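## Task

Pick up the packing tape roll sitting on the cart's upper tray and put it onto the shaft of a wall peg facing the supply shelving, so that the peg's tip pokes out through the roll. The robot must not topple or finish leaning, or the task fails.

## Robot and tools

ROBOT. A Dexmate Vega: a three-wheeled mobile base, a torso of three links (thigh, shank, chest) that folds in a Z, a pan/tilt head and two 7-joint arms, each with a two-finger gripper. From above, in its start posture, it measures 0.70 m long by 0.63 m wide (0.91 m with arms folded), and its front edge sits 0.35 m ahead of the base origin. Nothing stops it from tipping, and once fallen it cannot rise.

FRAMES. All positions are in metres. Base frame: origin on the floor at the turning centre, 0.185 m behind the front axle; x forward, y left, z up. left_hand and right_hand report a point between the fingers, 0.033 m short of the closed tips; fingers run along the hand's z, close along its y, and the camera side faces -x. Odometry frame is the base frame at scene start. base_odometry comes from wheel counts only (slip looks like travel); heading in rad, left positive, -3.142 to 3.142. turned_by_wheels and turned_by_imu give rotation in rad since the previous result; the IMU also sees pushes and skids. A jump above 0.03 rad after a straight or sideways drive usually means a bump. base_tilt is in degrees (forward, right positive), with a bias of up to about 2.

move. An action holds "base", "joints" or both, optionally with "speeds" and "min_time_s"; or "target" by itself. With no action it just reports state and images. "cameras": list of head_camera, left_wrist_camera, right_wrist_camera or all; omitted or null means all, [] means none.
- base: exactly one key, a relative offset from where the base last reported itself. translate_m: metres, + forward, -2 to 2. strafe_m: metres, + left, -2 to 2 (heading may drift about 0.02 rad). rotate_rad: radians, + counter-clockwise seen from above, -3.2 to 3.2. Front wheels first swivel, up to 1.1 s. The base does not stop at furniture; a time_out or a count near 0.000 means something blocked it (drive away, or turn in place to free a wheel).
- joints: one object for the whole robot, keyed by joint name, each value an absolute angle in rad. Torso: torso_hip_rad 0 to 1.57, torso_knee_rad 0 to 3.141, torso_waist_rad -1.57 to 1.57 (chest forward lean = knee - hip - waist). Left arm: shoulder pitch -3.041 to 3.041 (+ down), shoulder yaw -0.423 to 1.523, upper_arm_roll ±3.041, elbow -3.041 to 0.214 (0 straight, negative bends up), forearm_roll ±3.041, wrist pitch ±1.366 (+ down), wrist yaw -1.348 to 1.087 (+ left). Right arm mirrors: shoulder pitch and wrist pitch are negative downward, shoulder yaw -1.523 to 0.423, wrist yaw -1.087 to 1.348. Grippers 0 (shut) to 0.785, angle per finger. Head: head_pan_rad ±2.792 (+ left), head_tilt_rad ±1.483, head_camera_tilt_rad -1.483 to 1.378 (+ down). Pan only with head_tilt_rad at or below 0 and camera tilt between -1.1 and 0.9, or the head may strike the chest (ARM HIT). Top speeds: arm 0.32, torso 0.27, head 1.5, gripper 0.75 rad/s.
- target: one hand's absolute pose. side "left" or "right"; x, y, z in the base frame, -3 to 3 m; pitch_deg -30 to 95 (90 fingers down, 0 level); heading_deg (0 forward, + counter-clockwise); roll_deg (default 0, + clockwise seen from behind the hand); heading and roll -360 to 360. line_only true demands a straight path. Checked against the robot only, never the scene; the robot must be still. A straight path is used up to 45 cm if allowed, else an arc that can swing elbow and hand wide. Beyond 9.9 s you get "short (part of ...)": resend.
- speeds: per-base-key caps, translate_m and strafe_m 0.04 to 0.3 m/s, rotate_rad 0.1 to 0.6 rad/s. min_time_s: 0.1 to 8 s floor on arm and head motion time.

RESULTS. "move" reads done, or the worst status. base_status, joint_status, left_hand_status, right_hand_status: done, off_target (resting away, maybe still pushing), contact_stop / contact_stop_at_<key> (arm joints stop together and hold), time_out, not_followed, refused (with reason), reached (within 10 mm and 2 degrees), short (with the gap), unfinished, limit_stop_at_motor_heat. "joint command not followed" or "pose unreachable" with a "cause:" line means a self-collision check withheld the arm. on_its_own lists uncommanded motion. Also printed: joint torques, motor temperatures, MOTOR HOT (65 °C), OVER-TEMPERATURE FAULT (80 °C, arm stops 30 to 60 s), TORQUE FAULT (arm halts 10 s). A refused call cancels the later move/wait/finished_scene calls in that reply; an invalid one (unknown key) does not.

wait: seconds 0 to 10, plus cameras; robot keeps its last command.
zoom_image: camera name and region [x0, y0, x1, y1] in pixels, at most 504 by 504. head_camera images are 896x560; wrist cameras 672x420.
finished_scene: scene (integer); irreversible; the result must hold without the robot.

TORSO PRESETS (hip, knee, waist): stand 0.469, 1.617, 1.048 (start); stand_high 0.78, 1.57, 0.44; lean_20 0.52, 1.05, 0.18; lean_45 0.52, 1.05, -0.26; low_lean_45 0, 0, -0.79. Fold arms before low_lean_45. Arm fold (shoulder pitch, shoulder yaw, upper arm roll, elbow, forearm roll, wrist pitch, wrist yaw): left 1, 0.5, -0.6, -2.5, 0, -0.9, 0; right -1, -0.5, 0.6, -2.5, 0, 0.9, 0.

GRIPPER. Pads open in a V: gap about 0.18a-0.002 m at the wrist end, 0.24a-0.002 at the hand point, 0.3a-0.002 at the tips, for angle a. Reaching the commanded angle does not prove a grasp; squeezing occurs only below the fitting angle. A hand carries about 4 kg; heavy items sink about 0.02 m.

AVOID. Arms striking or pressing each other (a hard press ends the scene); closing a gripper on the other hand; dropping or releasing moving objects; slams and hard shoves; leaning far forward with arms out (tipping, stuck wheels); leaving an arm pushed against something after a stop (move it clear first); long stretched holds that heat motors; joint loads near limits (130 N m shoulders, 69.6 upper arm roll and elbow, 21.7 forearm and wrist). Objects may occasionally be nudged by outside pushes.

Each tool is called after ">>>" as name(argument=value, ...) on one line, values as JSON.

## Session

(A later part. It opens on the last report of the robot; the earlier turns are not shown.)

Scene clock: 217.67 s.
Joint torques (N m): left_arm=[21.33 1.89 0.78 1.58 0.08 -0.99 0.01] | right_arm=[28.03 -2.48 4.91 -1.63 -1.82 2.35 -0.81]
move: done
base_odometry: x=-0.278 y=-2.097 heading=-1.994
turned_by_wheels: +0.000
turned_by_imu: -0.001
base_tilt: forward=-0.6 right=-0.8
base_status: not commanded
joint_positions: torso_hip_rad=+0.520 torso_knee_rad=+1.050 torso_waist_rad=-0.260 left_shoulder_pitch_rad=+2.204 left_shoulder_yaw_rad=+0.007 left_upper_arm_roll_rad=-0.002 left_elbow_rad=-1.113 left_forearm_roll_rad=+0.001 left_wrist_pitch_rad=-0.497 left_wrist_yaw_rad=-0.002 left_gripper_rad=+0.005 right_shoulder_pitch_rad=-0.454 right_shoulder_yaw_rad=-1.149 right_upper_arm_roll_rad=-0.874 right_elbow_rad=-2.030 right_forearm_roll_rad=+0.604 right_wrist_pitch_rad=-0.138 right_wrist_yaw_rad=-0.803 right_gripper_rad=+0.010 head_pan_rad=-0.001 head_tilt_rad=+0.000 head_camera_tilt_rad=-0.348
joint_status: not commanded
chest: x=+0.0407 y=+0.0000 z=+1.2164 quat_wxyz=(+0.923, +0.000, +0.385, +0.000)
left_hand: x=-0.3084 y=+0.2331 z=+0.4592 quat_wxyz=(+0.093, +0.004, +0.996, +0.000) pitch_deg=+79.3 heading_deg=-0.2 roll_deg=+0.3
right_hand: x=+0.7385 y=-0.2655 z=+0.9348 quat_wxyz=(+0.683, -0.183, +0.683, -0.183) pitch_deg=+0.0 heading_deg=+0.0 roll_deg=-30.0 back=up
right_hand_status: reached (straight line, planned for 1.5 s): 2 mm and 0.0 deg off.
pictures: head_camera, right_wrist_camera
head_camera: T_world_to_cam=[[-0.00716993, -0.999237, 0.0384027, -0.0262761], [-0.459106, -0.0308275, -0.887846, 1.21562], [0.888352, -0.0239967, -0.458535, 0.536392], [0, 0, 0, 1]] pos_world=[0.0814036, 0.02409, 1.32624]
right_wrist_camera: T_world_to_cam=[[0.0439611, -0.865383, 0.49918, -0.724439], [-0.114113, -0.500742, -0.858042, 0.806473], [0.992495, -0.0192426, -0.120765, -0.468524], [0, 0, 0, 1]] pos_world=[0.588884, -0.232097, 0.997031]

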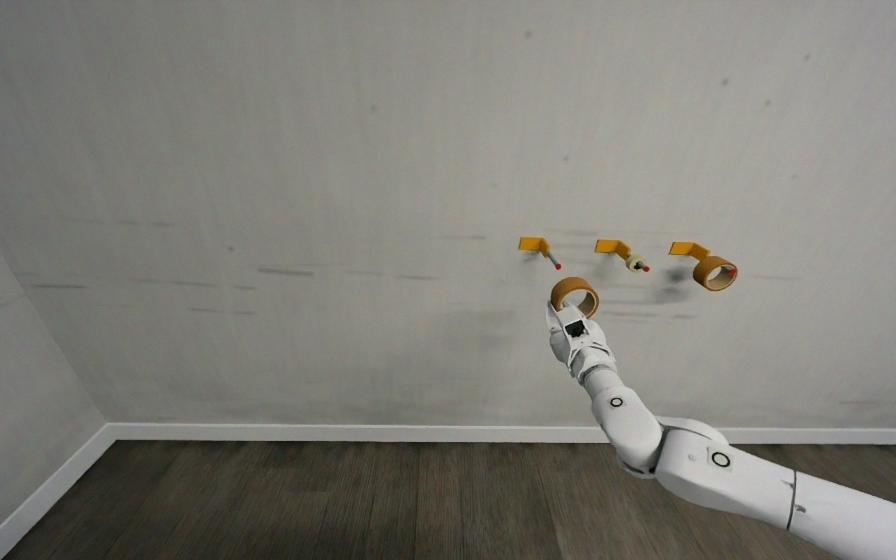

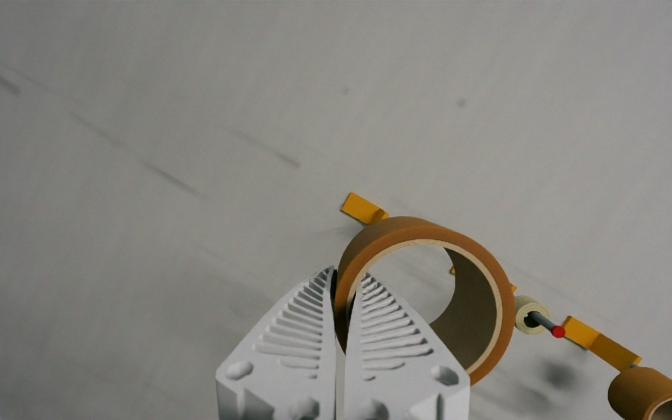

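>>> move(target={"side":"right","x":0.78,"y":-0.265,"z":0.935,"pitch_deg":0,"heading_deg":0,"roll_deg":-30,"line_only":true}, cameras=["right_wrist_camera","head_camera"])

>>> zoom_image(camera="right_wrist_camera", region=[300, 130, 540, 400])

>>> zoom_image(camera="head_camera", region=[500, 220, 620, 330])

Scene clock: 224.93 s.
Joint torques (N m): left_arm=[22.47 -1.63 3.3 2.55 0.52 0.08 0.24] | right_arm=[27.86 -3.14 5.33 -1.84 -1.52 2.23 -0.76]
move: done
base_odometry: x=-0.278 y=-2.097 heading=-1.994
turned_by_wheels: +0.000
turned_by_imu: +0.000
base_tilt: forward=-0.6 right=-0.9
base_status: not commanded
joint_positions: torso_hip_rad=+0.520 torso_knee_rad=+1.050 torso_waist_rad=-0.260 left_shoulder_pitch_rad=+2.204 left_shoulder_yaw_rad=+0.007 left_upper_arm_roll_rad=-0.002 left_elbow_rad=-1.113 left_forearm_roll_rad=+0.001 left_wrist_pitch_rad=-0.497 left_wrist_yaw_rad=-0.002 left_gripper_rad=+0.005 right_shoulder_pitch_rad=-0.369 right_shoulder_yaw_rad=-1.049 right_upper_arm_roll_rad=-0.886 right_elbow_rad=-1.891 right_forearm_roll_rad=+0.585 right_wrist_pitch_rad=-0.147 right_wrist_yaw_rad=-0.722 right_gripper_rad=+0.010 head_pan_rad=-0.001 head_tilt_rad=+0.000 head_camera_tilt_rad=-0.348
joint_status: not commanded
chest: x=+0.0407 y=+0.0000 z=+1.2164 quat_wxyz=(+0.923, +0.000, +0.385, +0.000)
left_hand: x=-0.3084 y=+0.2331 z=+0.4592 quat_wxyz=(+0.093, +0.004, +0.996, +0.000) pitch_deg=+79.3 heading_deg=-0.2 roll_deg=+0.3
right_hand: x=+0.7787 y=-0.2652 z=+0.9347 quat_wxyz=(+0.683, -0.183, +0.683, -0.183) pitch_deg=+0.0 heading_deg=+0.0 roll_deg=-30.0 back=up
right_hand_status: reached (straight line, planned for 0.8 s): 1 mm and 0.0 deg off.
pictures: head_camera, right_wrist_camera
head_camera: T_world_to_cam=[[-0.00716993, -0.999237, 0.0384027, -0.0262761], [-0.459106, -0.0308275, -0.887846, 1.21562], [0.888352, -0.0239967, -0.458535, 0.536392], [0, 0, 0, 1]] pos_world=[0.0814036, 0.02409, 1.32624]
right_wrist_camera: T_world_to_cam=[[0.0441192, -0.8655, 0.498962, -0.725856], [-0.114244, -0.500543, -0.858141, 0.811439], [0.992473, -0.0191429, -0.120962, -0.508183], [0, 0, 0, 1]] pos_world=[0.629083, -0.231797, 0.997032]

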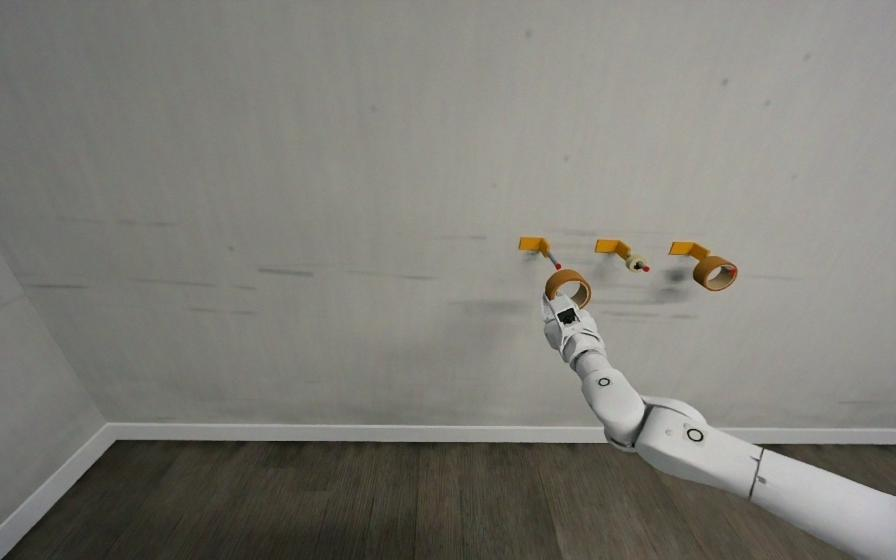

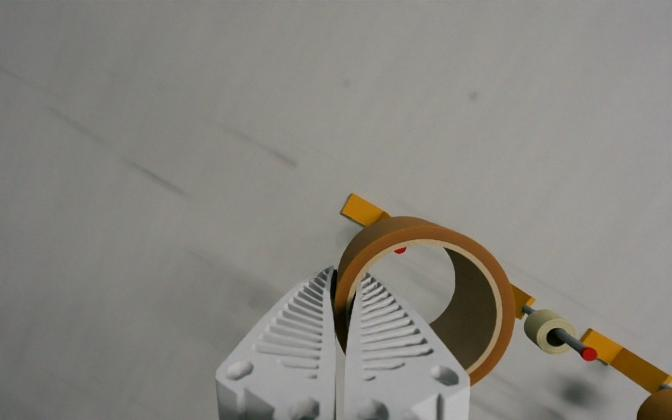

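Scaled by 1.867 (camera's finer frame: 960x600).

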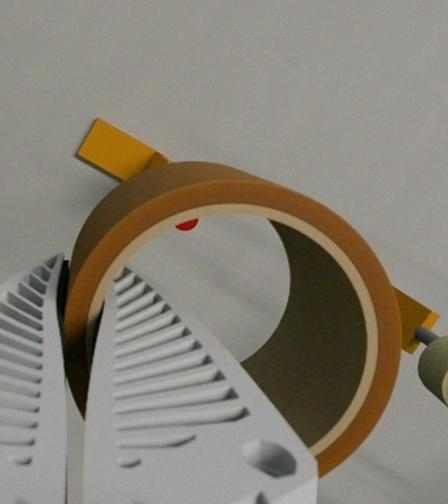

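Scaled by 4.200 (camera's finer frame: 960x600).

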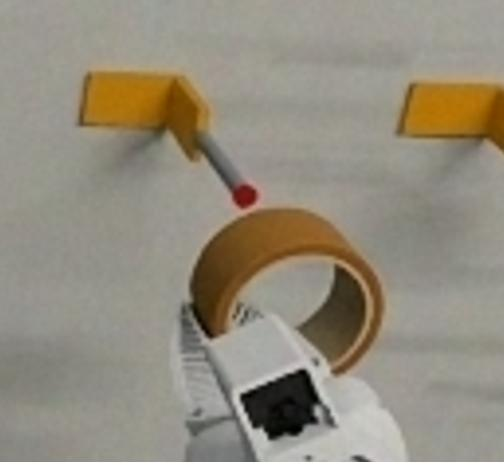

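>>> move(target={"side":"right","x":0.82,"y":-0.265,"z":0.94,"pitch_deg":0,"heading_deg":0,"roll_deg":-30,"line_only":true}, cameras=["right_wrist_camera","head_camera"])

>>> zoom_image(camera="right_wrist_camera", region=[300, 130, 540, 400])

>>> zoom_image(camera="head_camera", region=[500, 220, 620, 330])

Scene clock: 234.83 s.
Joint torques (N m): left_arm=[22.15 0.32 0.42 2.88 0.39 -0.79 0.21] | right_arm=[29.06 -2.91 5.24 -3.68 -1.6 2.32 -0.74]
move: done
base_odometry: x=-0.278 y=-2.097 heading=-1.994
turned_by_wheels: +0.000
turned_by_imu: +0.000
base_tilt: forward=-0.6 right=-0.8
base_status: not commanded
joint_positions: torso_hip_rad=+0.520 torso_knee_rad=+1.050 torso_waist_rad=-0.260 left_shoulder_pitch_rad=+2.204 left_shoulder_yaw_rad=+0.007 left_upper_arm_roll_rad=-0.002 left_elbow_rad=-1.113 left_forearm_roll_rad=+0.001 left_wrist_pitch_rad=-0.497 left_wrist_yaw_rad=-0.002 left_gripper_rad=+0.005 right_shoulder_pitch_rad=-0.279 right_shoulder_yaw_rad=-0.955 right_upper_arm_roll_rad=-0.898 right_elbow_rad=-1.747 right_forearm_roll_rad=+0.568 right_wrist_pitch_rad=-0.150 right_wrist_yaw_rad=-0.643 right_gripper_rad=+0.010 head_pan_rad=-0.001 head_tilt_rad=+0.000 head_camera_tilt_rad=-0.348
joint_status: not commanded
chest: x=+0.0407 y=+0.0000 z=+1.2164 quat_wxyz=(+0.923, +0.000, +0.385, +0.000)
left_hand: x=-0.3084 y=+0.2331 z=+0.4592 quat_wxyz=(+0.093, +0.004, +0.996, +0.000) pitch_deg=+79.3 heading_deg=-0.2 roll_deg=+0.3
right_hand: x=+0.8188 y=-0.2652 z=+0.9396 quat_wxyz=(+0.683, -0.183, +0.683, -0.183) pitch_deg=+0.0 heading_deg=+0.0 roll_deg=-30.0 back=up
right_hand_status: reached (straight line, planned for 0.8 s): 1 mm and 0.0 deg off.
pictures: head_camera, right_wrist_camera
head_camera: T_world_to_cam=[[-0.00716993, -0.999237, 0.0384027, -0.0262761], [-0.459106, -0.0308275, -0.887846, 1.21562], [0.888352, -0.0239967, -0.458535, 0.536392], [0, 0, 0, 1]] pos_world=[0.0814036, 0.02409, 1.32624]
right_wrist_camera: T_world_to_cam=[[0.0441232, -0.865503, 0.498957, -0.730019], [-0.114256, -0.500539, -0.858141, 0.820149], [0.992471, -0.019145, -0.120974, -0.547387], [0, 0, 0, 1]] pos_world=[0.669183, -0.231797, 1.00183]

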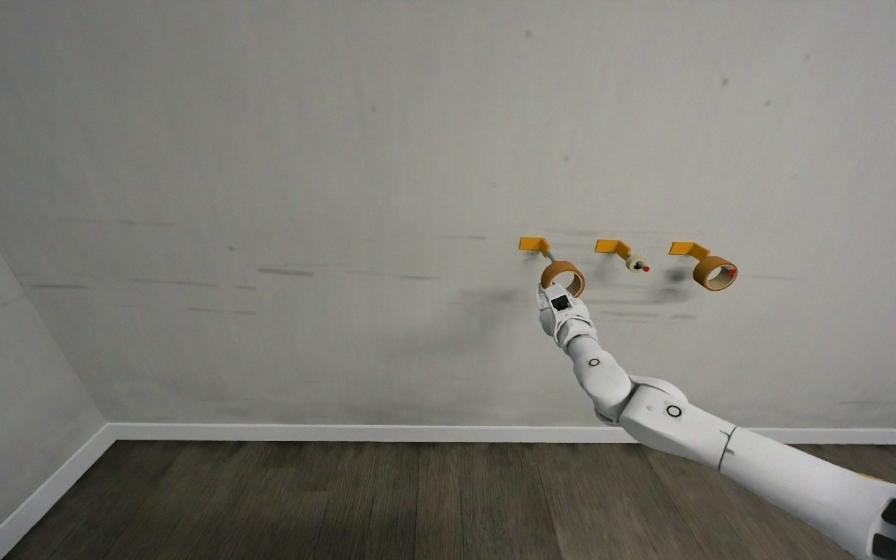

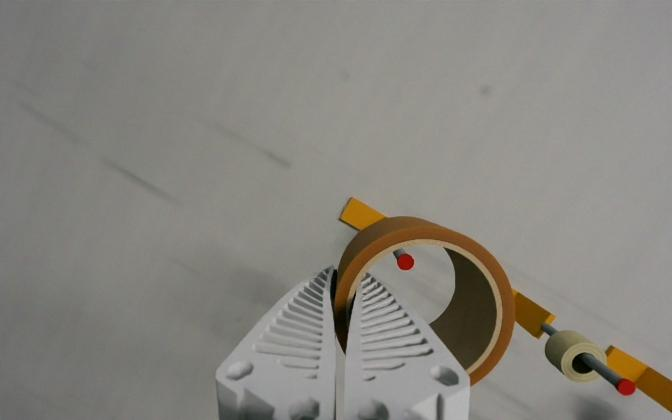

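Scaled by 1.867 (camera's finer frame: 960x600).

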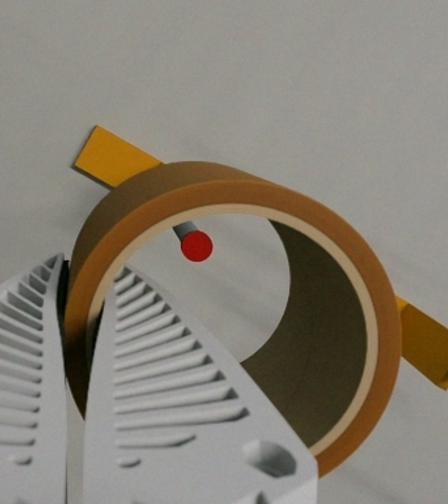

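Scaled by 4.200 (camera's finer frame: 960x600).

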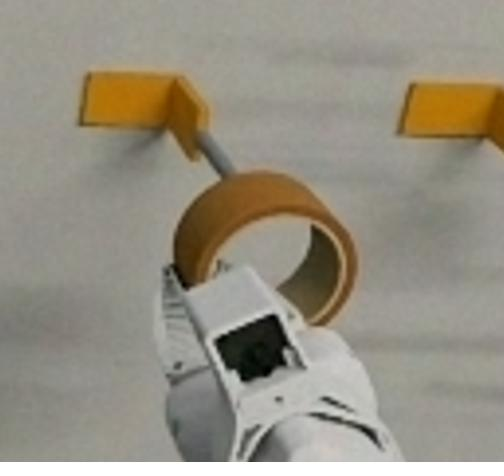

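>>> move(target={"side":"right","x":0.865,"y":-0.268,"z":0.94,"pitch_deg":0,"heading_deg":0,"roll_deg":-30,"line_only":true}, cameras=["right_wrist_camera","head_camera"])

>>> zoom_image(camera="right_wrist_camera", region=[300, 130, 540, 400])

>>> zoom_image(camera="head_camera", region=[500, 220, 620, 330])

Scene clock: 244.50 s.
Joint torques (N m): left_arm=[23.18 0.44 1.76 0.23 0.38 -0.34 0.06] | right_arm=[31.95 -2.35 5.15 -3.2 -1.6 3.05 -0.93]
move: done
base_odometry: x=-0.278 y=-2.097 heading=-1.994
turned_by_wheels: +0.000
turned_by_imu: +0.000
base_tilt: forward=-0.6 right=-0.8
base_status: not commanded
joint_positions: torso_hip_rad=+0.520 torso_knee_rad=+1.050 torso_waist_rad=-0.260 left_shoulder_pitch_rad=+2.204 left_shoulder_yaw_rad=+0.007 left_upper_arm_roll_rad=-0.002 left_elbow_rad=-1.113 left_forearm_roll_rad=+0.001 left_wrist_pitch_rad=-0.497 left_wrist_yaw_rad=-0.002 left_gripper_rad=+0.005 right_shoulder_pitch_rad=-0.180 right_shoulder_yaw_rad=-0.838 right_upper_arm_roll_rad=-0.920 right_elbow_rad=-1.537 right_forearm_roll_rad=+0.538 right_wrist_pitch_rad=-0.112 right_wrist_yaw_rad=-0.551 right_gripper_rad=+0.010 head_pan_rad=-0.001 head_tilt_rad=+0.000 head_camera_tilt_rad=-0.348
joint_status: not commanded
chest: x=+0.0407 y=+0.0000 z=+1.2164 quat_wxyz=(+0.923, +0.000, +0.385, +0.000)
left_hand: x=-0.3084 y=+0.2331 z=+0.4592 quat_wxyz=(+0.093, +0.004, +0.996, +0.000) pitch_deg=+79.3 heading_deg=-0.2 roll_deg=+0.3
right_hand: x=+0.8640 y=-0.2682 z=+0.9397 quat_wxyz=(+0.683, -0.183, +0.683, -0.183) pitch_deg=+0.0 heading_deg=+0.0 roll_deg=-30.0 back=up
right_hand_status: reached (straight line, planned for 1.0 s): 1 mm and 0.0 deg off.
pictures: head_camera, right_wrist_camera
head_camera: T_world_to_cam=[[-0.00716993, -0.999237, 0.0384027, -0.0262761], [-0.459106, -0.0308275, -0.887846, 1.21562], [0.888352, -0.0239967, -0.458535, 0.536392], [0, 0, 0, 1]] pos_world=[0.0814036, 0.02409, 1.32624]
right_wrist_camera: T_world_to_cam=[[0.0440863, -0.865504, 0.498958, -0.734635], [-0.114391, -0.500532, -0.858127, 0.823981], [0.992457, -0.0192447, -0.121072, -0.592207], [0, 0, 0, 1]] pos_world=[0.714383, -0.234797, 1.00193]

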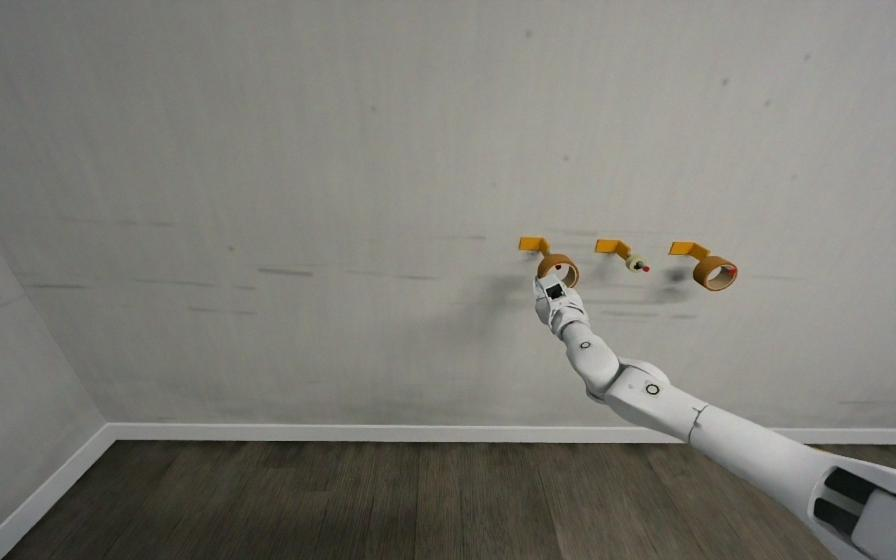

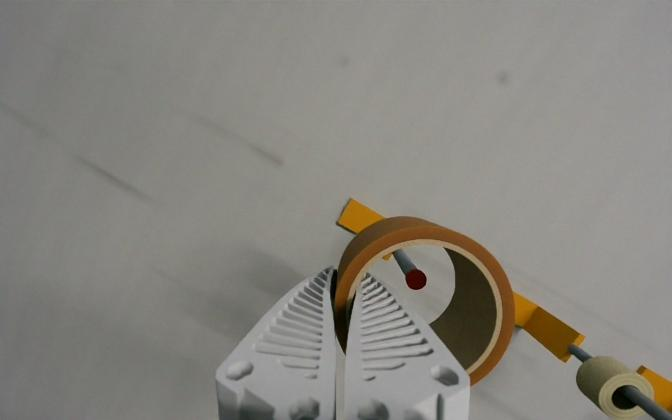

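Scaled by 1.867 (camera's finer frame: 960x600).

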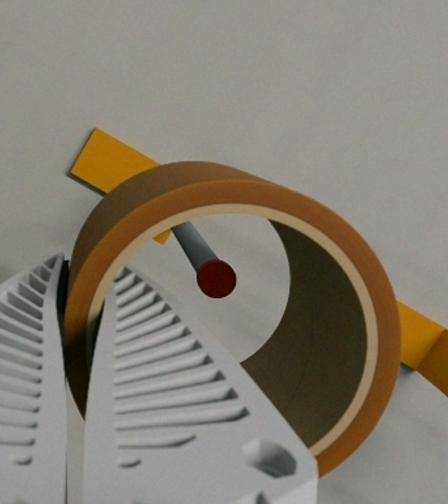

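Scaled by 4.200 (camera's finer frame: 960x600).

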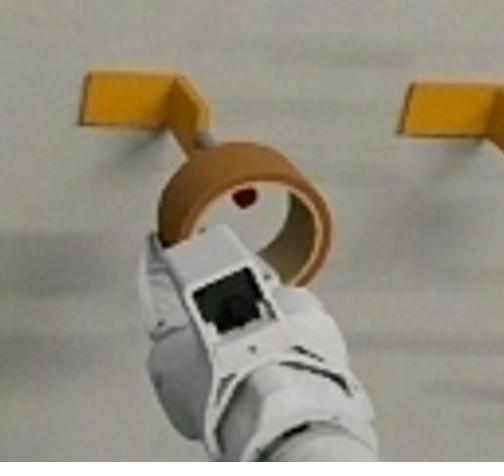

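>>> move(target={"side":"right","x":0.91,"y":-0.276,"z":0.934,"pitch_deg":0,"heading_deg":0,"roll_deg":-30,"line_only":true}, cameras=["right_wrist_camera","head_camera"])

>>> zoom_image(camera="right_wrist_camera", region=[300, 130, 540, 400])

>>> zoom_image(camera="head_camera", region=[500, 220, 620, 330])

Scene clock: 252.83 s.
Joint torques (N m): left_arm=[22.33 0.09 0.93 0.24 0.21 -0.62 -0.02] | right_arm=[36.67 0.08 4.17 -2.52 -1.04 2.85 -0.74]
move: done
base_odometry: x=-0.278 y=-2.097 heading=-1.994
turned_by_wheels: +0.000
turned_by_imu: -0.001
base_tilt: forward=-0.7 right=-0.7
base_status: not commanded
joint_positions: torso_hip_rad=+0.520 torso_knee_rad=+1.050 torso_waist_rad=-0.260 left_shoulder_pitch_rad=+2.204 left_shoulder_yaw_rad=+0.007 left_upper_arm_roll_rad=-0.002 left_elbow_rad=-1.113 left_forearm_roll_rad=+0.001 left_wrist_pitch_rad=-0.497 left_wrist_yaw_rad=-0.002 left_gripper_rad=+0.005 right_shoulder_pitch_rad=-0.077 right_shoulder_yaw_rad=-0.702 right_upper_arm_roll_rad=-0.945 right_elbow_rad=-1.249 right_forearm_roll_rad=+0.501 right_wrist_pitch_rad=-0.016 right_wrist_yaw_rad=-0.448 right_gripper_rad=+0.010 head_pan_rad=-0.001 head_tilt_rad=+0.000 head_camera_tilt_rad=-0.348
joint_status: not commanded
chest: x=+0.0407 y=+0.0000 z=+1.2164 quat_wxyz=(+0.923, +0.000, +0.385, +0.000)
left_hand: x=-0.3084 y=+0.2331 z=+0.4592 quat_wxyz=(+0.093, +0.004, +0.996, +0.000) pitch_deg=+79.3 heading_deg=-0.2 roll_deg=+0.3
right_hand: x=+0.9093 y=-0.2761 z=+0.9337 quat_wxyz=(+0.683, -0.183, +0.683, -0.183) pitch_deg=+0.0 heading_deg=+0.0 roll_deg=-30.0 back=up
right_hand_status: reached (straight line, planned for 1.3 s): 1 mm and 0.0 deg off.
pictures: head_camera, right_wrist_camera
head_camera: T_world_to_cam=[[-0.00716993, -0.999237, 0.0384027, -0.0262761], [-0.459106, -0.0308275, -0.887846, 1.21562], [0.888352, -0.0239967, -0.458535, 0.536392], [0, 0, 0, 1]] pos_world=[0.0814036, 0.02409, 1.32624]
right_wrist_camera: T_world_to_cam=[[0.0439902, -0.865546, 0.498894, -0.740398], [-0.114445, -0.500456, -0.858164, 0.820243], [0.992455, -0.0193449, -0.121072, -0.638055], [0, 0, 0, 1]] pos_world=[0.759683, -0.242696, 0.996033]

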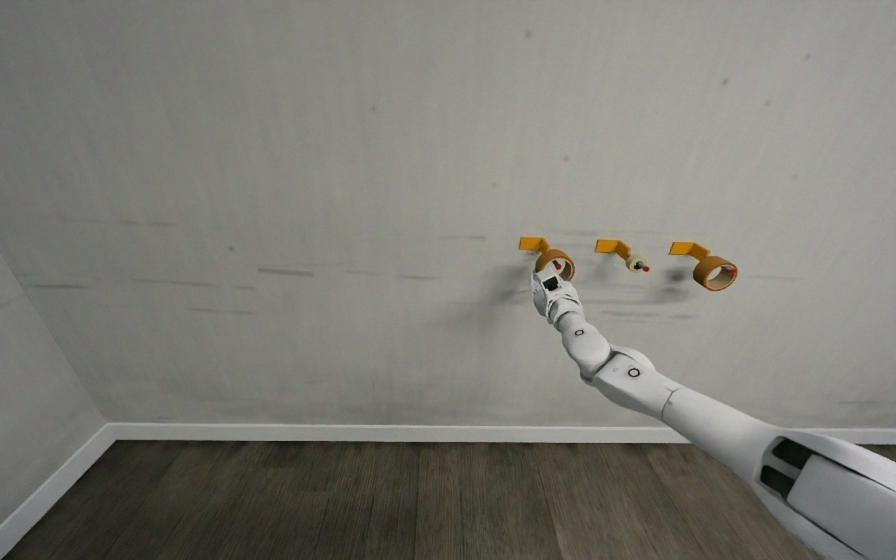

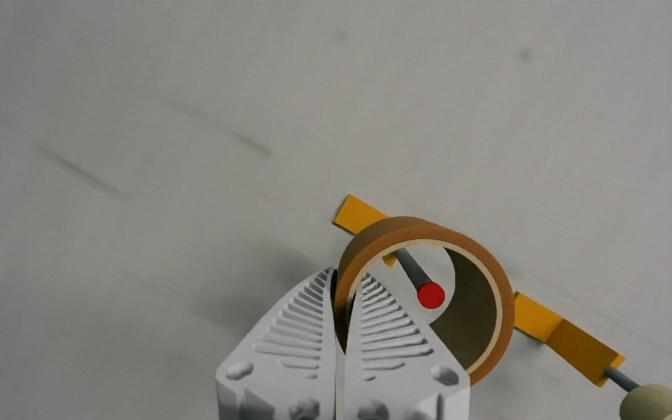

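Scaled by 1.867 (camera's finer frame: 960x600).

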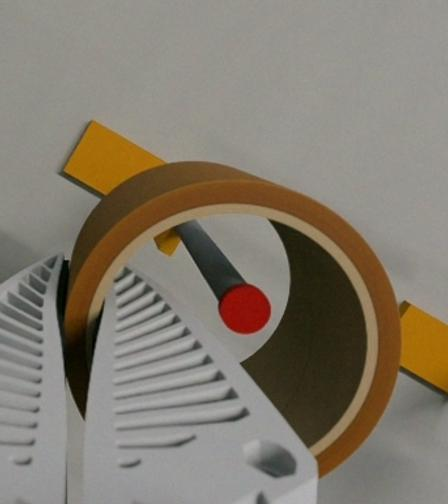

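Scaled by 4.200 (camera's finer frame: 960x600).

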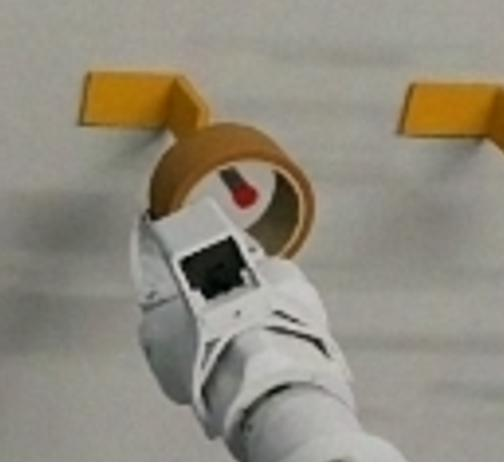

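>>> move(target={"side":"right","x":0.947,"y":-0.28,"z":0.932,"pitch_deg":0,"heading_deg":0,"roll_deg":-30,"line_only":true}, cameras=["right_wrist_camera","head_camera"])

>>> zoom_image(camera="right_wrist_camera", region=[300, 130, 540, 400])

>>> zoom_image(camera="head_camera", region=[500, 220, 620, 330])

Scene clock: 259.70 s.
Joint torques (N m): left_arm=[19.23 2.14 0.74 0.12 0.44 0.36 0.37] | right_arm=[38.69 0.1 2.79 -2.44 -0.83 3.41 -0.48]
move: done
base_odometry: x=-0.278 y=-2.097 heading=-1.994
turned_by_wheels: +0.000
turned_by_imu: -0.001
base_tilt: forward=-0.5 right=-1.0
base_status: not commanded
joint_positions: torso_hip_rad=+0.520 torso_knee_rad=+1.050 torso_waist_rad=-0.260 left_shoulder_pitch_rad=+2.204 left_shoulder_yaw_rad=+0.007 left_upper_arm_roll_rad=-0.002 left_elbow_rad=-1.113 left_forearm_roll_rad=+0.001 left_wrist_pitch_rad=-0.497 left_wrist_yaw_rad=-0.002 left_gripper_rad=+0.005 right_shoulder_pitch_rad=+0.029 right_shoulder_yaw_rad=-0.553 right_upper_arm_roll_rad=-0.966 right_elbow_rad=-0.932 right_forearm_roll_rad=+0.472 right_wrist_pitch_rad=+0.099 right_wrist_yaw_rad=-0.354 right_gripper_rad=+0.010 head_pan_rad=-0.001 head_tilt_rad=+0.000 head_camera_tilt_rad=-0.348
joint_status: not commanded
chest: x=+0.0407 y=+0.0000 z=+1.2164 quat_wxyz=(+0.923, +0.000, +0.385, +0.000)
left_hand: x=-0.3084 y=+0.2331 z=+0.4592 quat_wxyz=(+0.093, +0.004, +0.996, +0.000) pitch_deg=+79.3 heading_deg=-0.2 roll_deg=+0.3
right_hand: x=+0.9465 y=-0.2802 z=+0.9316 quat_wxyz=(+0.683, -0.183, +0.683, -0.183) pitch_deg=+0.0 heading_deg=+0.0 roll_deg=-30.0 back=up
right_hand_status: reached (straight line, planned for 1.3 s): 1 mm and 0.0 deg off.
pictures: head_camera, right_wrist_camera
head_camera: T_world_to_cam=[[-0.00716993, -0.999237, 0.0384027, -0.0262761], [-0.459106, -0.0308275, -0.887846, 1.21562], [0.888352, -0.0239967, -0.458535, 0.536392], [0, 0, 0, 1]] pos_world=[0.0814036, 0.02409, 1.32624]
right_wrist_camera: T_world_to_cam=[[0.0439741, -0.865614, 0.498778, -0.744419], [-0.114451, -0.500339, -0.858232, 0.820736], [0.992455, -0.0193454, -0.121072, -0.675209], [0, 0, 0, 1]] pos_world=[0.796783, -0.246796, 0.993933]

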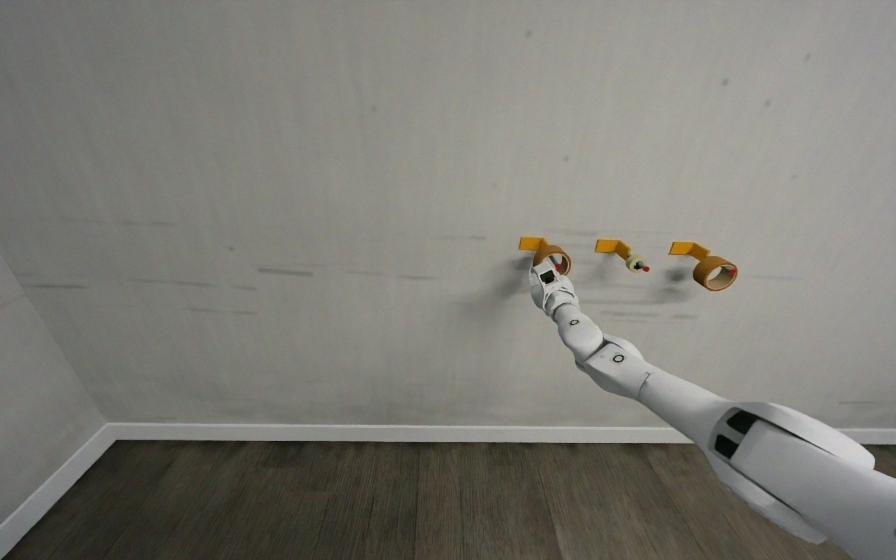

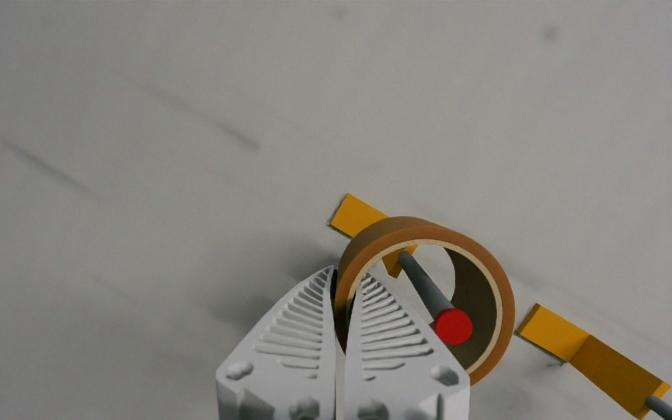

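Scaled by 1.867 (camera's finer frame: 960x600).

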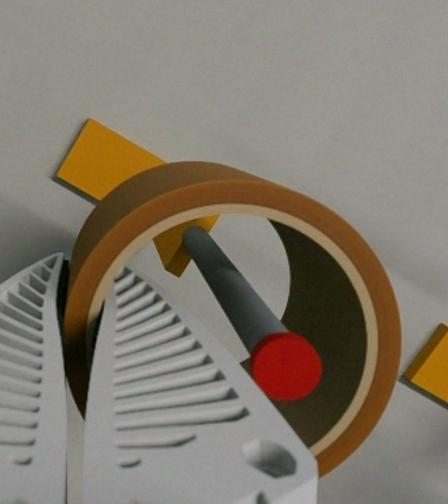

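Scaled by 4.200 (camera's finer frame: 960x600).

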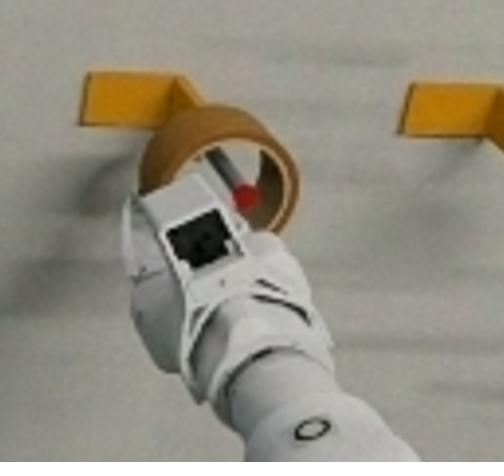

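>>> move(target={"side":"right","x":0.947,"y":-0.28,"z":0.903,"pitch_deg":0,"heading_deg":0,"roll_deg":-30,"line_only":true}, cameras=["right_wrist_camera"])

>>> zoom_image(camera="right_wrist_camera", region=[300, 130, 540, 400])

Scene clock: 267.30 s.
Joint torques (N m): left_arm=[23.42 1.95 0.22 4.34 0.25 -1.01 0.64] | right_arm=[29.67 3.19 -1.97 -2.31 -0.74 1.62 1.32]
move: done
base_odometry: x=-0.278 y=-2.097 heading=-1.994
turned_by_wheels: +0.000
turned_by_imu: -0.001
base_tilt: forward=-0.4 right=-0.8
base_status: not commanded
joint_positions: torso_hip_rad=+0.520 torso_knee_rad=+1.050 torso_waist_rad=-0.260 left_shoulder_pitch_rad=+2.204 left_shoulder_yaw_rad=+0.007 left_upper_arm_roll_rad=-0.002 left_elbow_rad=-1.113 left_forearm_roll_rad=+0.001 left_wrist_pitch_rad=-0.497 left_wrist_yaw_rad=-0.002 left_gripper_rad=+0.005 right_shoulder_pitch_rad=+0.043 right_shoulder_yaw_rad=-0.456 right_upper_arm_roll_rad=-0.982 right_elbow_rad=-0.716 right_forearm_roll_rad=+0.450 right_wrist_pitch_rad=+0.232 right_wrist_yaw_rad=-0.330 right_gripper_rad=+0.010 head_pan_rad=-0.001 head_tilt_rad=+0.000 head_camera_tilt_rad=-0.348
joint_status: not commanded
chest: x=+0.0407 y=+0.0000 z=+1.2164 quat_wxyz=(+0.923, +0.000, +0.385, +0.000)
left_hand: x=-0.3084 y=+0.2331 z=+0.4592 quat_wxyz=(+0.093, +0.004, +0.996, +0.000) pitch_deg=+79.3 heading_deg=-0.2 roll_deg=+0.3
right_hand: x=+0.9471 y=-0.2806 z=+0.9038 quat_wxyz=(+0.683, -0.182, +0.683, -0.183) pitch_deg=+0.0 heading_deg=-0.1 roll_deg=-30.0 back=up
right_hand_status: reached (straight line, planned for 1.0 s): 1 mm and 0.1 deg off.
right_wrist_camera: T_world_to_cam=[[0.0427648, -0.865824, 0.498518, -0.729619], [-0.113858, -0.499947, -0.858539, 0.796627], [0.992576, -0.0200452, -0.119962, -0.680532], [0, 0, 0, 1]] pos_world=[0.797384, -0.247091, 0.966026]

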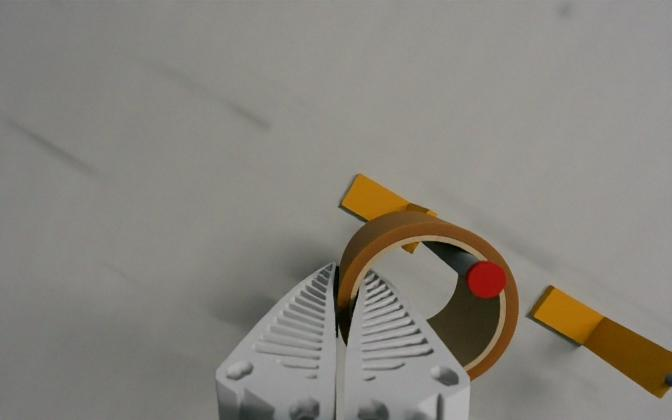

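Scaled by 1.867 (camera's finer frame: 960x600).

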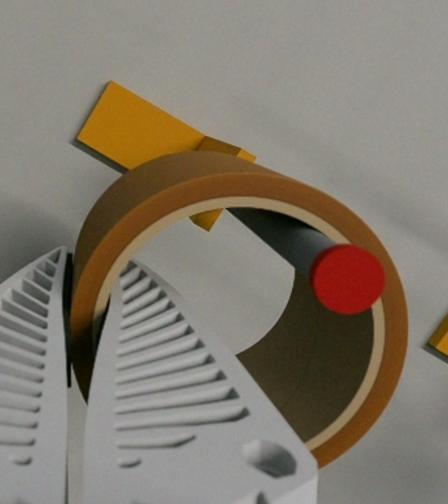

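>>> move(target={"side":"right","x":0.947,"y":-0.28,"z":0.899,"pitch_deg":0,"heading_deg":0,"roll_deg":-30,"line_only":true}, cameras=["right_wrist_camera"])

>>> move(joints={"right_gripper_rad":0.08}, min_time_s=1, cameras=[])

>>> move(joints={"right_gripper_rad":0.18}, min_time_s=1, cameras=["right_wrist_camera"])

>>> zoom_image(camera="right_wrist_camera", region=[300, 130, 540, 400])

Scene clock: 274.43 s.
Joint torques (N m): left_arm=[23.27 0.11 0.25 2.19 0.63 -0.66 0.11] | right_arm=[21.83 6.48 -4.37 -0.82 -1.1 0.06 2.59]
move: done
base_odometry: x=-0.278 y=-2.097 heading=-1.994
turned_by_wheels: +0.000
turned_by_imu: +0.000
base_tilt: forward=-0.7 right=-0.7
base_status: not commanded
joint_positions: torso_hip_rad=+0.520 torso_knee_rad=+1.050 torso_waist_rad=-0.260 left_shoulder_pitch_rad=+2.204 left_shoulder_yaw_rad=+0.007 left_upper_arm_roll_rad=-0.002 left_elbow_rad=-1.113 left_forearm_roll_rad=+0.001 left_wrist_pitch_rad=-0.497 left_wrist_yaw_rad=-0.002 left_gripper_rad=+0.005 right_shoulder_pitch_rad=+0.048 right_shoulder_yaw_rad=-0.437 right_upper_arm_roll_rad=-0.984 right_elbow_rad=-0.673 right_forearm_roll_rad=+0.447 right_wrist_pitch_rad=+0.257 right_wrist_yaw_rad=-0.325 right_gripper_rad=+0.010 head_pan_rad=-0.001 head_tilt_rad=+0.000 head_camera_tilt_rad=-0.348
joint_status: not commanded
chest: x=+0.0406 y=+0.0000 z=+1.2164 quat_wxyz=(+0.923, +0.000, +0.385, +0.000)
left_hand: x=-0.3084 y=+0.2331 z=+0.4591 quat_wxyz=(+0.093, +0.004, +0.996, +0.000) pitch_deg=+79.3 heading_deg=-0.2 roll_deg=+0.3
right_hand: x=+0.9471 y=-0.2808 z=+0.9004 quat_wxyz=(+0.683, -0.182, +0.683, -0.183) pitch_deg=-0.1 heading_deg=-0.1 roll_deg=-30.0 back=up
right_hand_status: reached (straight line, planned for 0.5 s): 2 mm and 0.1 deg off.
right_wrist_camera: T_world_to_cam=[[0.0420447, -0.865864, 0.49851, -0.727416], [-0.113234, -0.499866, -0.858669, 0.793069], [0.992678, -0.0203456, -0.119062, -0.681892], [0, 0, 0, 1]] pos_world=[0.797286, -0.247289, 0.962421]

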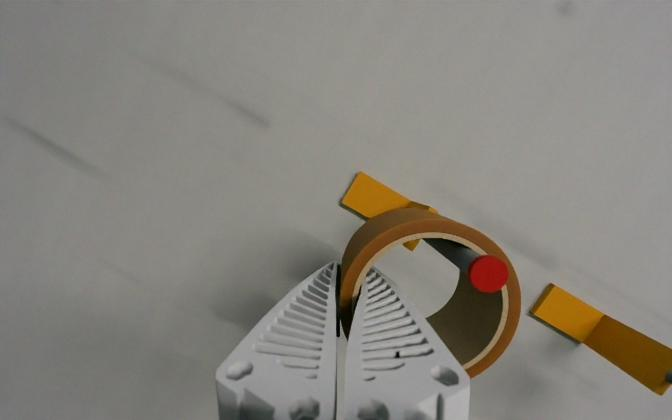

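"min_time_s" has no arm or head joint beside it: it slows only arm and head motions. Command such a joint too, or leave it out

not run: a call was refused earlier in this reply.

Scaled by 1.867 (camera's finer frame: 960x600).

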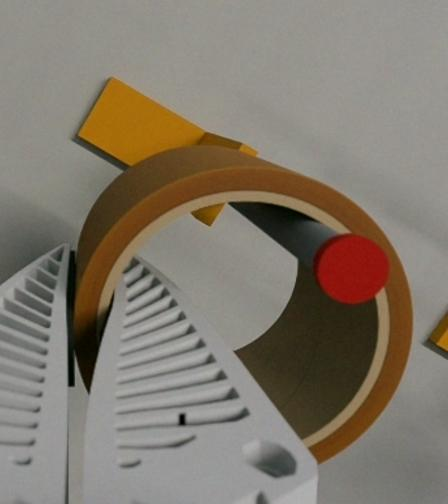

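>>> move(joints={"right_gripper_rad":0.06}, cameras=[])

>>> move(joints={"right_gripper_rad":0.16}, cameras=["right_wrist_camera"])

>>> zoom_image(camera="right_wrist_camera", region=[300, 130, 540, 400])

Scene clock: 277.57 s.
Joint torques (N m): left_arm=[22.48 2.9 1.64 0.88 -0.2 0.84 -0.36] | right_arm=[21.68 3.86 -2.08 -1.84 -0.42 0.33 1.24]
Motor temperatures (°C): left_arm=[35 32 32 30 35 34 37] | right_arm=[36 29 37 32 36 32 37]
move: done
base_odometry: x=-0.278 y=-2.097 heading=-1.994
turned_by_wheels: +0.000
turned_by_imu: +0.000
base_tilt: forward=-0.4 right=-0.7
base_status: not commanded
joint_positions: torso_hip_rad=+0.520 torso_knee_rad=+1.050 torso_waist_rad=-0.260 left_shoulder_pitch_rad=+2.204 left_shoulder_yaw_rad=+0.007 left_upper_arm_roll_rad=-0.002 left_elbow_rad=-1.113 left_forearm_roll_rad=+0.001 left_wrist_pitch_rad=-0.497 left_wrist_yaw_rad=-0.002 left_gripper_rad=+0.005 right_shoulder_pitch_rad=+0.048 right_shoulder_yaw_rad=-0.435 right_upper_arm_roll_rad=-0.985 right_elbow_rad=-0.669 right_forearm_roll_rad=+0.447 right_wrist_pitch_rad=+0.259 right_wrist_yaw_rad=-0.324 right_gripper_rad=+0.060 head_pan_rad=-0.001 head_tilt_rad=+0.000 head_camera_tilt_rad=-0.348
joint_status: all done
chest: x=+0.0406 y=+0.0000 z=+1.2164 quat_wxyz=(+0.923, +0.000, +0.385, +0.000)
left_hand: x=-0.3083 y=+0.2331 z=+0.4591 quat_wxyz=(+0.093, +0.004, +0.996, +0.000) pitch_deg=+79.3 heading_deg=-0.2 roll_deg=+0.3
right_hand: x=+0.9470 y=-0.2805 z=+0.8999 quat_wxyz=(+0.683, -0.182, +0.683, -0.183) pitch_deg=-0.1 heading_deg=-0.1 roll_deg=-30.0 back=up

Scene clock: 278.13 s.
Joint torques (N m): left_arm=[20.13 -1.38 1.36 1.3 0.25 -1.73 0.08] | right_arm=[21.88 0.82 0.97 -1.76 -0.26 2.46 -0.52]
move: done
base_odometry: x=-0.278 y=-2.097 heading=-1.994
turned_by_wheels: +0.000
turned_by_imu: +0.000
base_tilt: forward=-0.6 right=-0.7
base_status: not commanded
joint_positions: torso_hip_rad=+0.520 torso_knee_rad=+1.050 torso_waist_rad=-0.260 left_shoulder_pitch_rad=+2.204 left_shoulder_yaw_rad=+0.007 left_upper_arm_roll_rad=-0.002 left_elbow_rad=-1.113 left_forearm_roll_rad=+0.001 left_wrist_pitch_rad=-0.497 left_wrist_yaw_rad=-0.002 left_gripper_rad=+0.005 right_shoulder_pitch_rad=+0.048 right_shoulder_yaw_rad=-0.435 right_upper_arm_roll_rad=-0.985 right_elbow_rad=-0.669 right_forearm_roll_rad=+0.447 right_wrist_pitch_rad=+0.259 right_wrist_yaw_rad=-0.323 right_gripper_rad=+0.160 head_pan_rad=-0.001 head_tilt_rad=+0.000 head_camera_tilt_rad=-0.348
joint_status: all done
chest: x=+0.0406 y=+0.0000 z=+1.2164 quat_wxyz=(+0.923, +0.000, +0.385, +0.000)
left_hand: x=-0.3084 y=+0.2331 z=+0.4591 quat_wxyz=(+0.093, +0.004, +0.996, +0.000) pitch_deg=+79.3 heading_deg=-0.2 roll_deg=+0.3
right_hand: x=+0.9470 y=-0.2802 z=+0.8994 quat_wxyz=(+0.683, -0.183, +0.683, -0.183) pitch_deg=+0.0 heading_deg=+0.0 roll_deg=-30.0 back=up
right_wrist_camera: T_world_to_cam=[[0.0436041, -0.865613, 0.498811, -0.728065], [-0.113612, -0.500343, -0.858341, 0.792502], [0.992568, -0.0192436, -0.120161, -0.680558], [0, 0, 0, 1]] pos_world=[0.797285, -0.246796, 0.961627]

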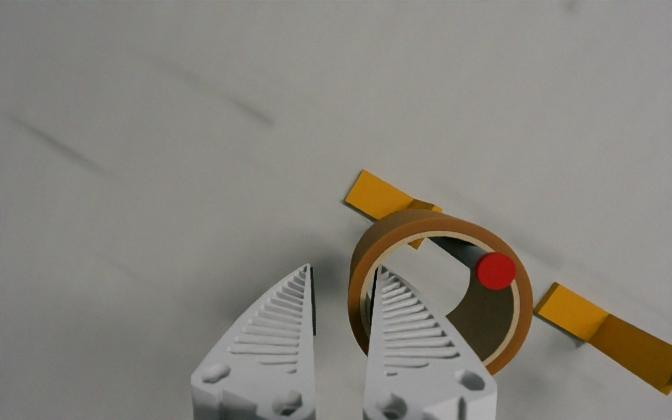

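Scaled by 1.867 (camera's finer frame: 960x600).

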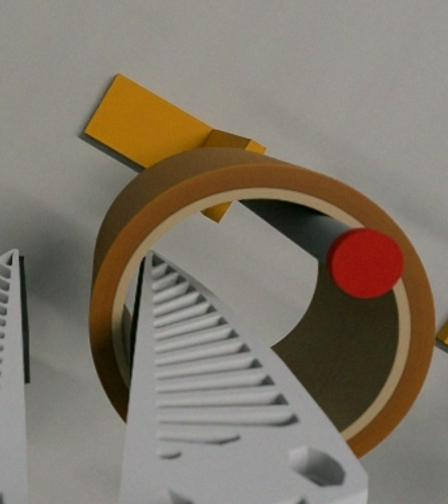

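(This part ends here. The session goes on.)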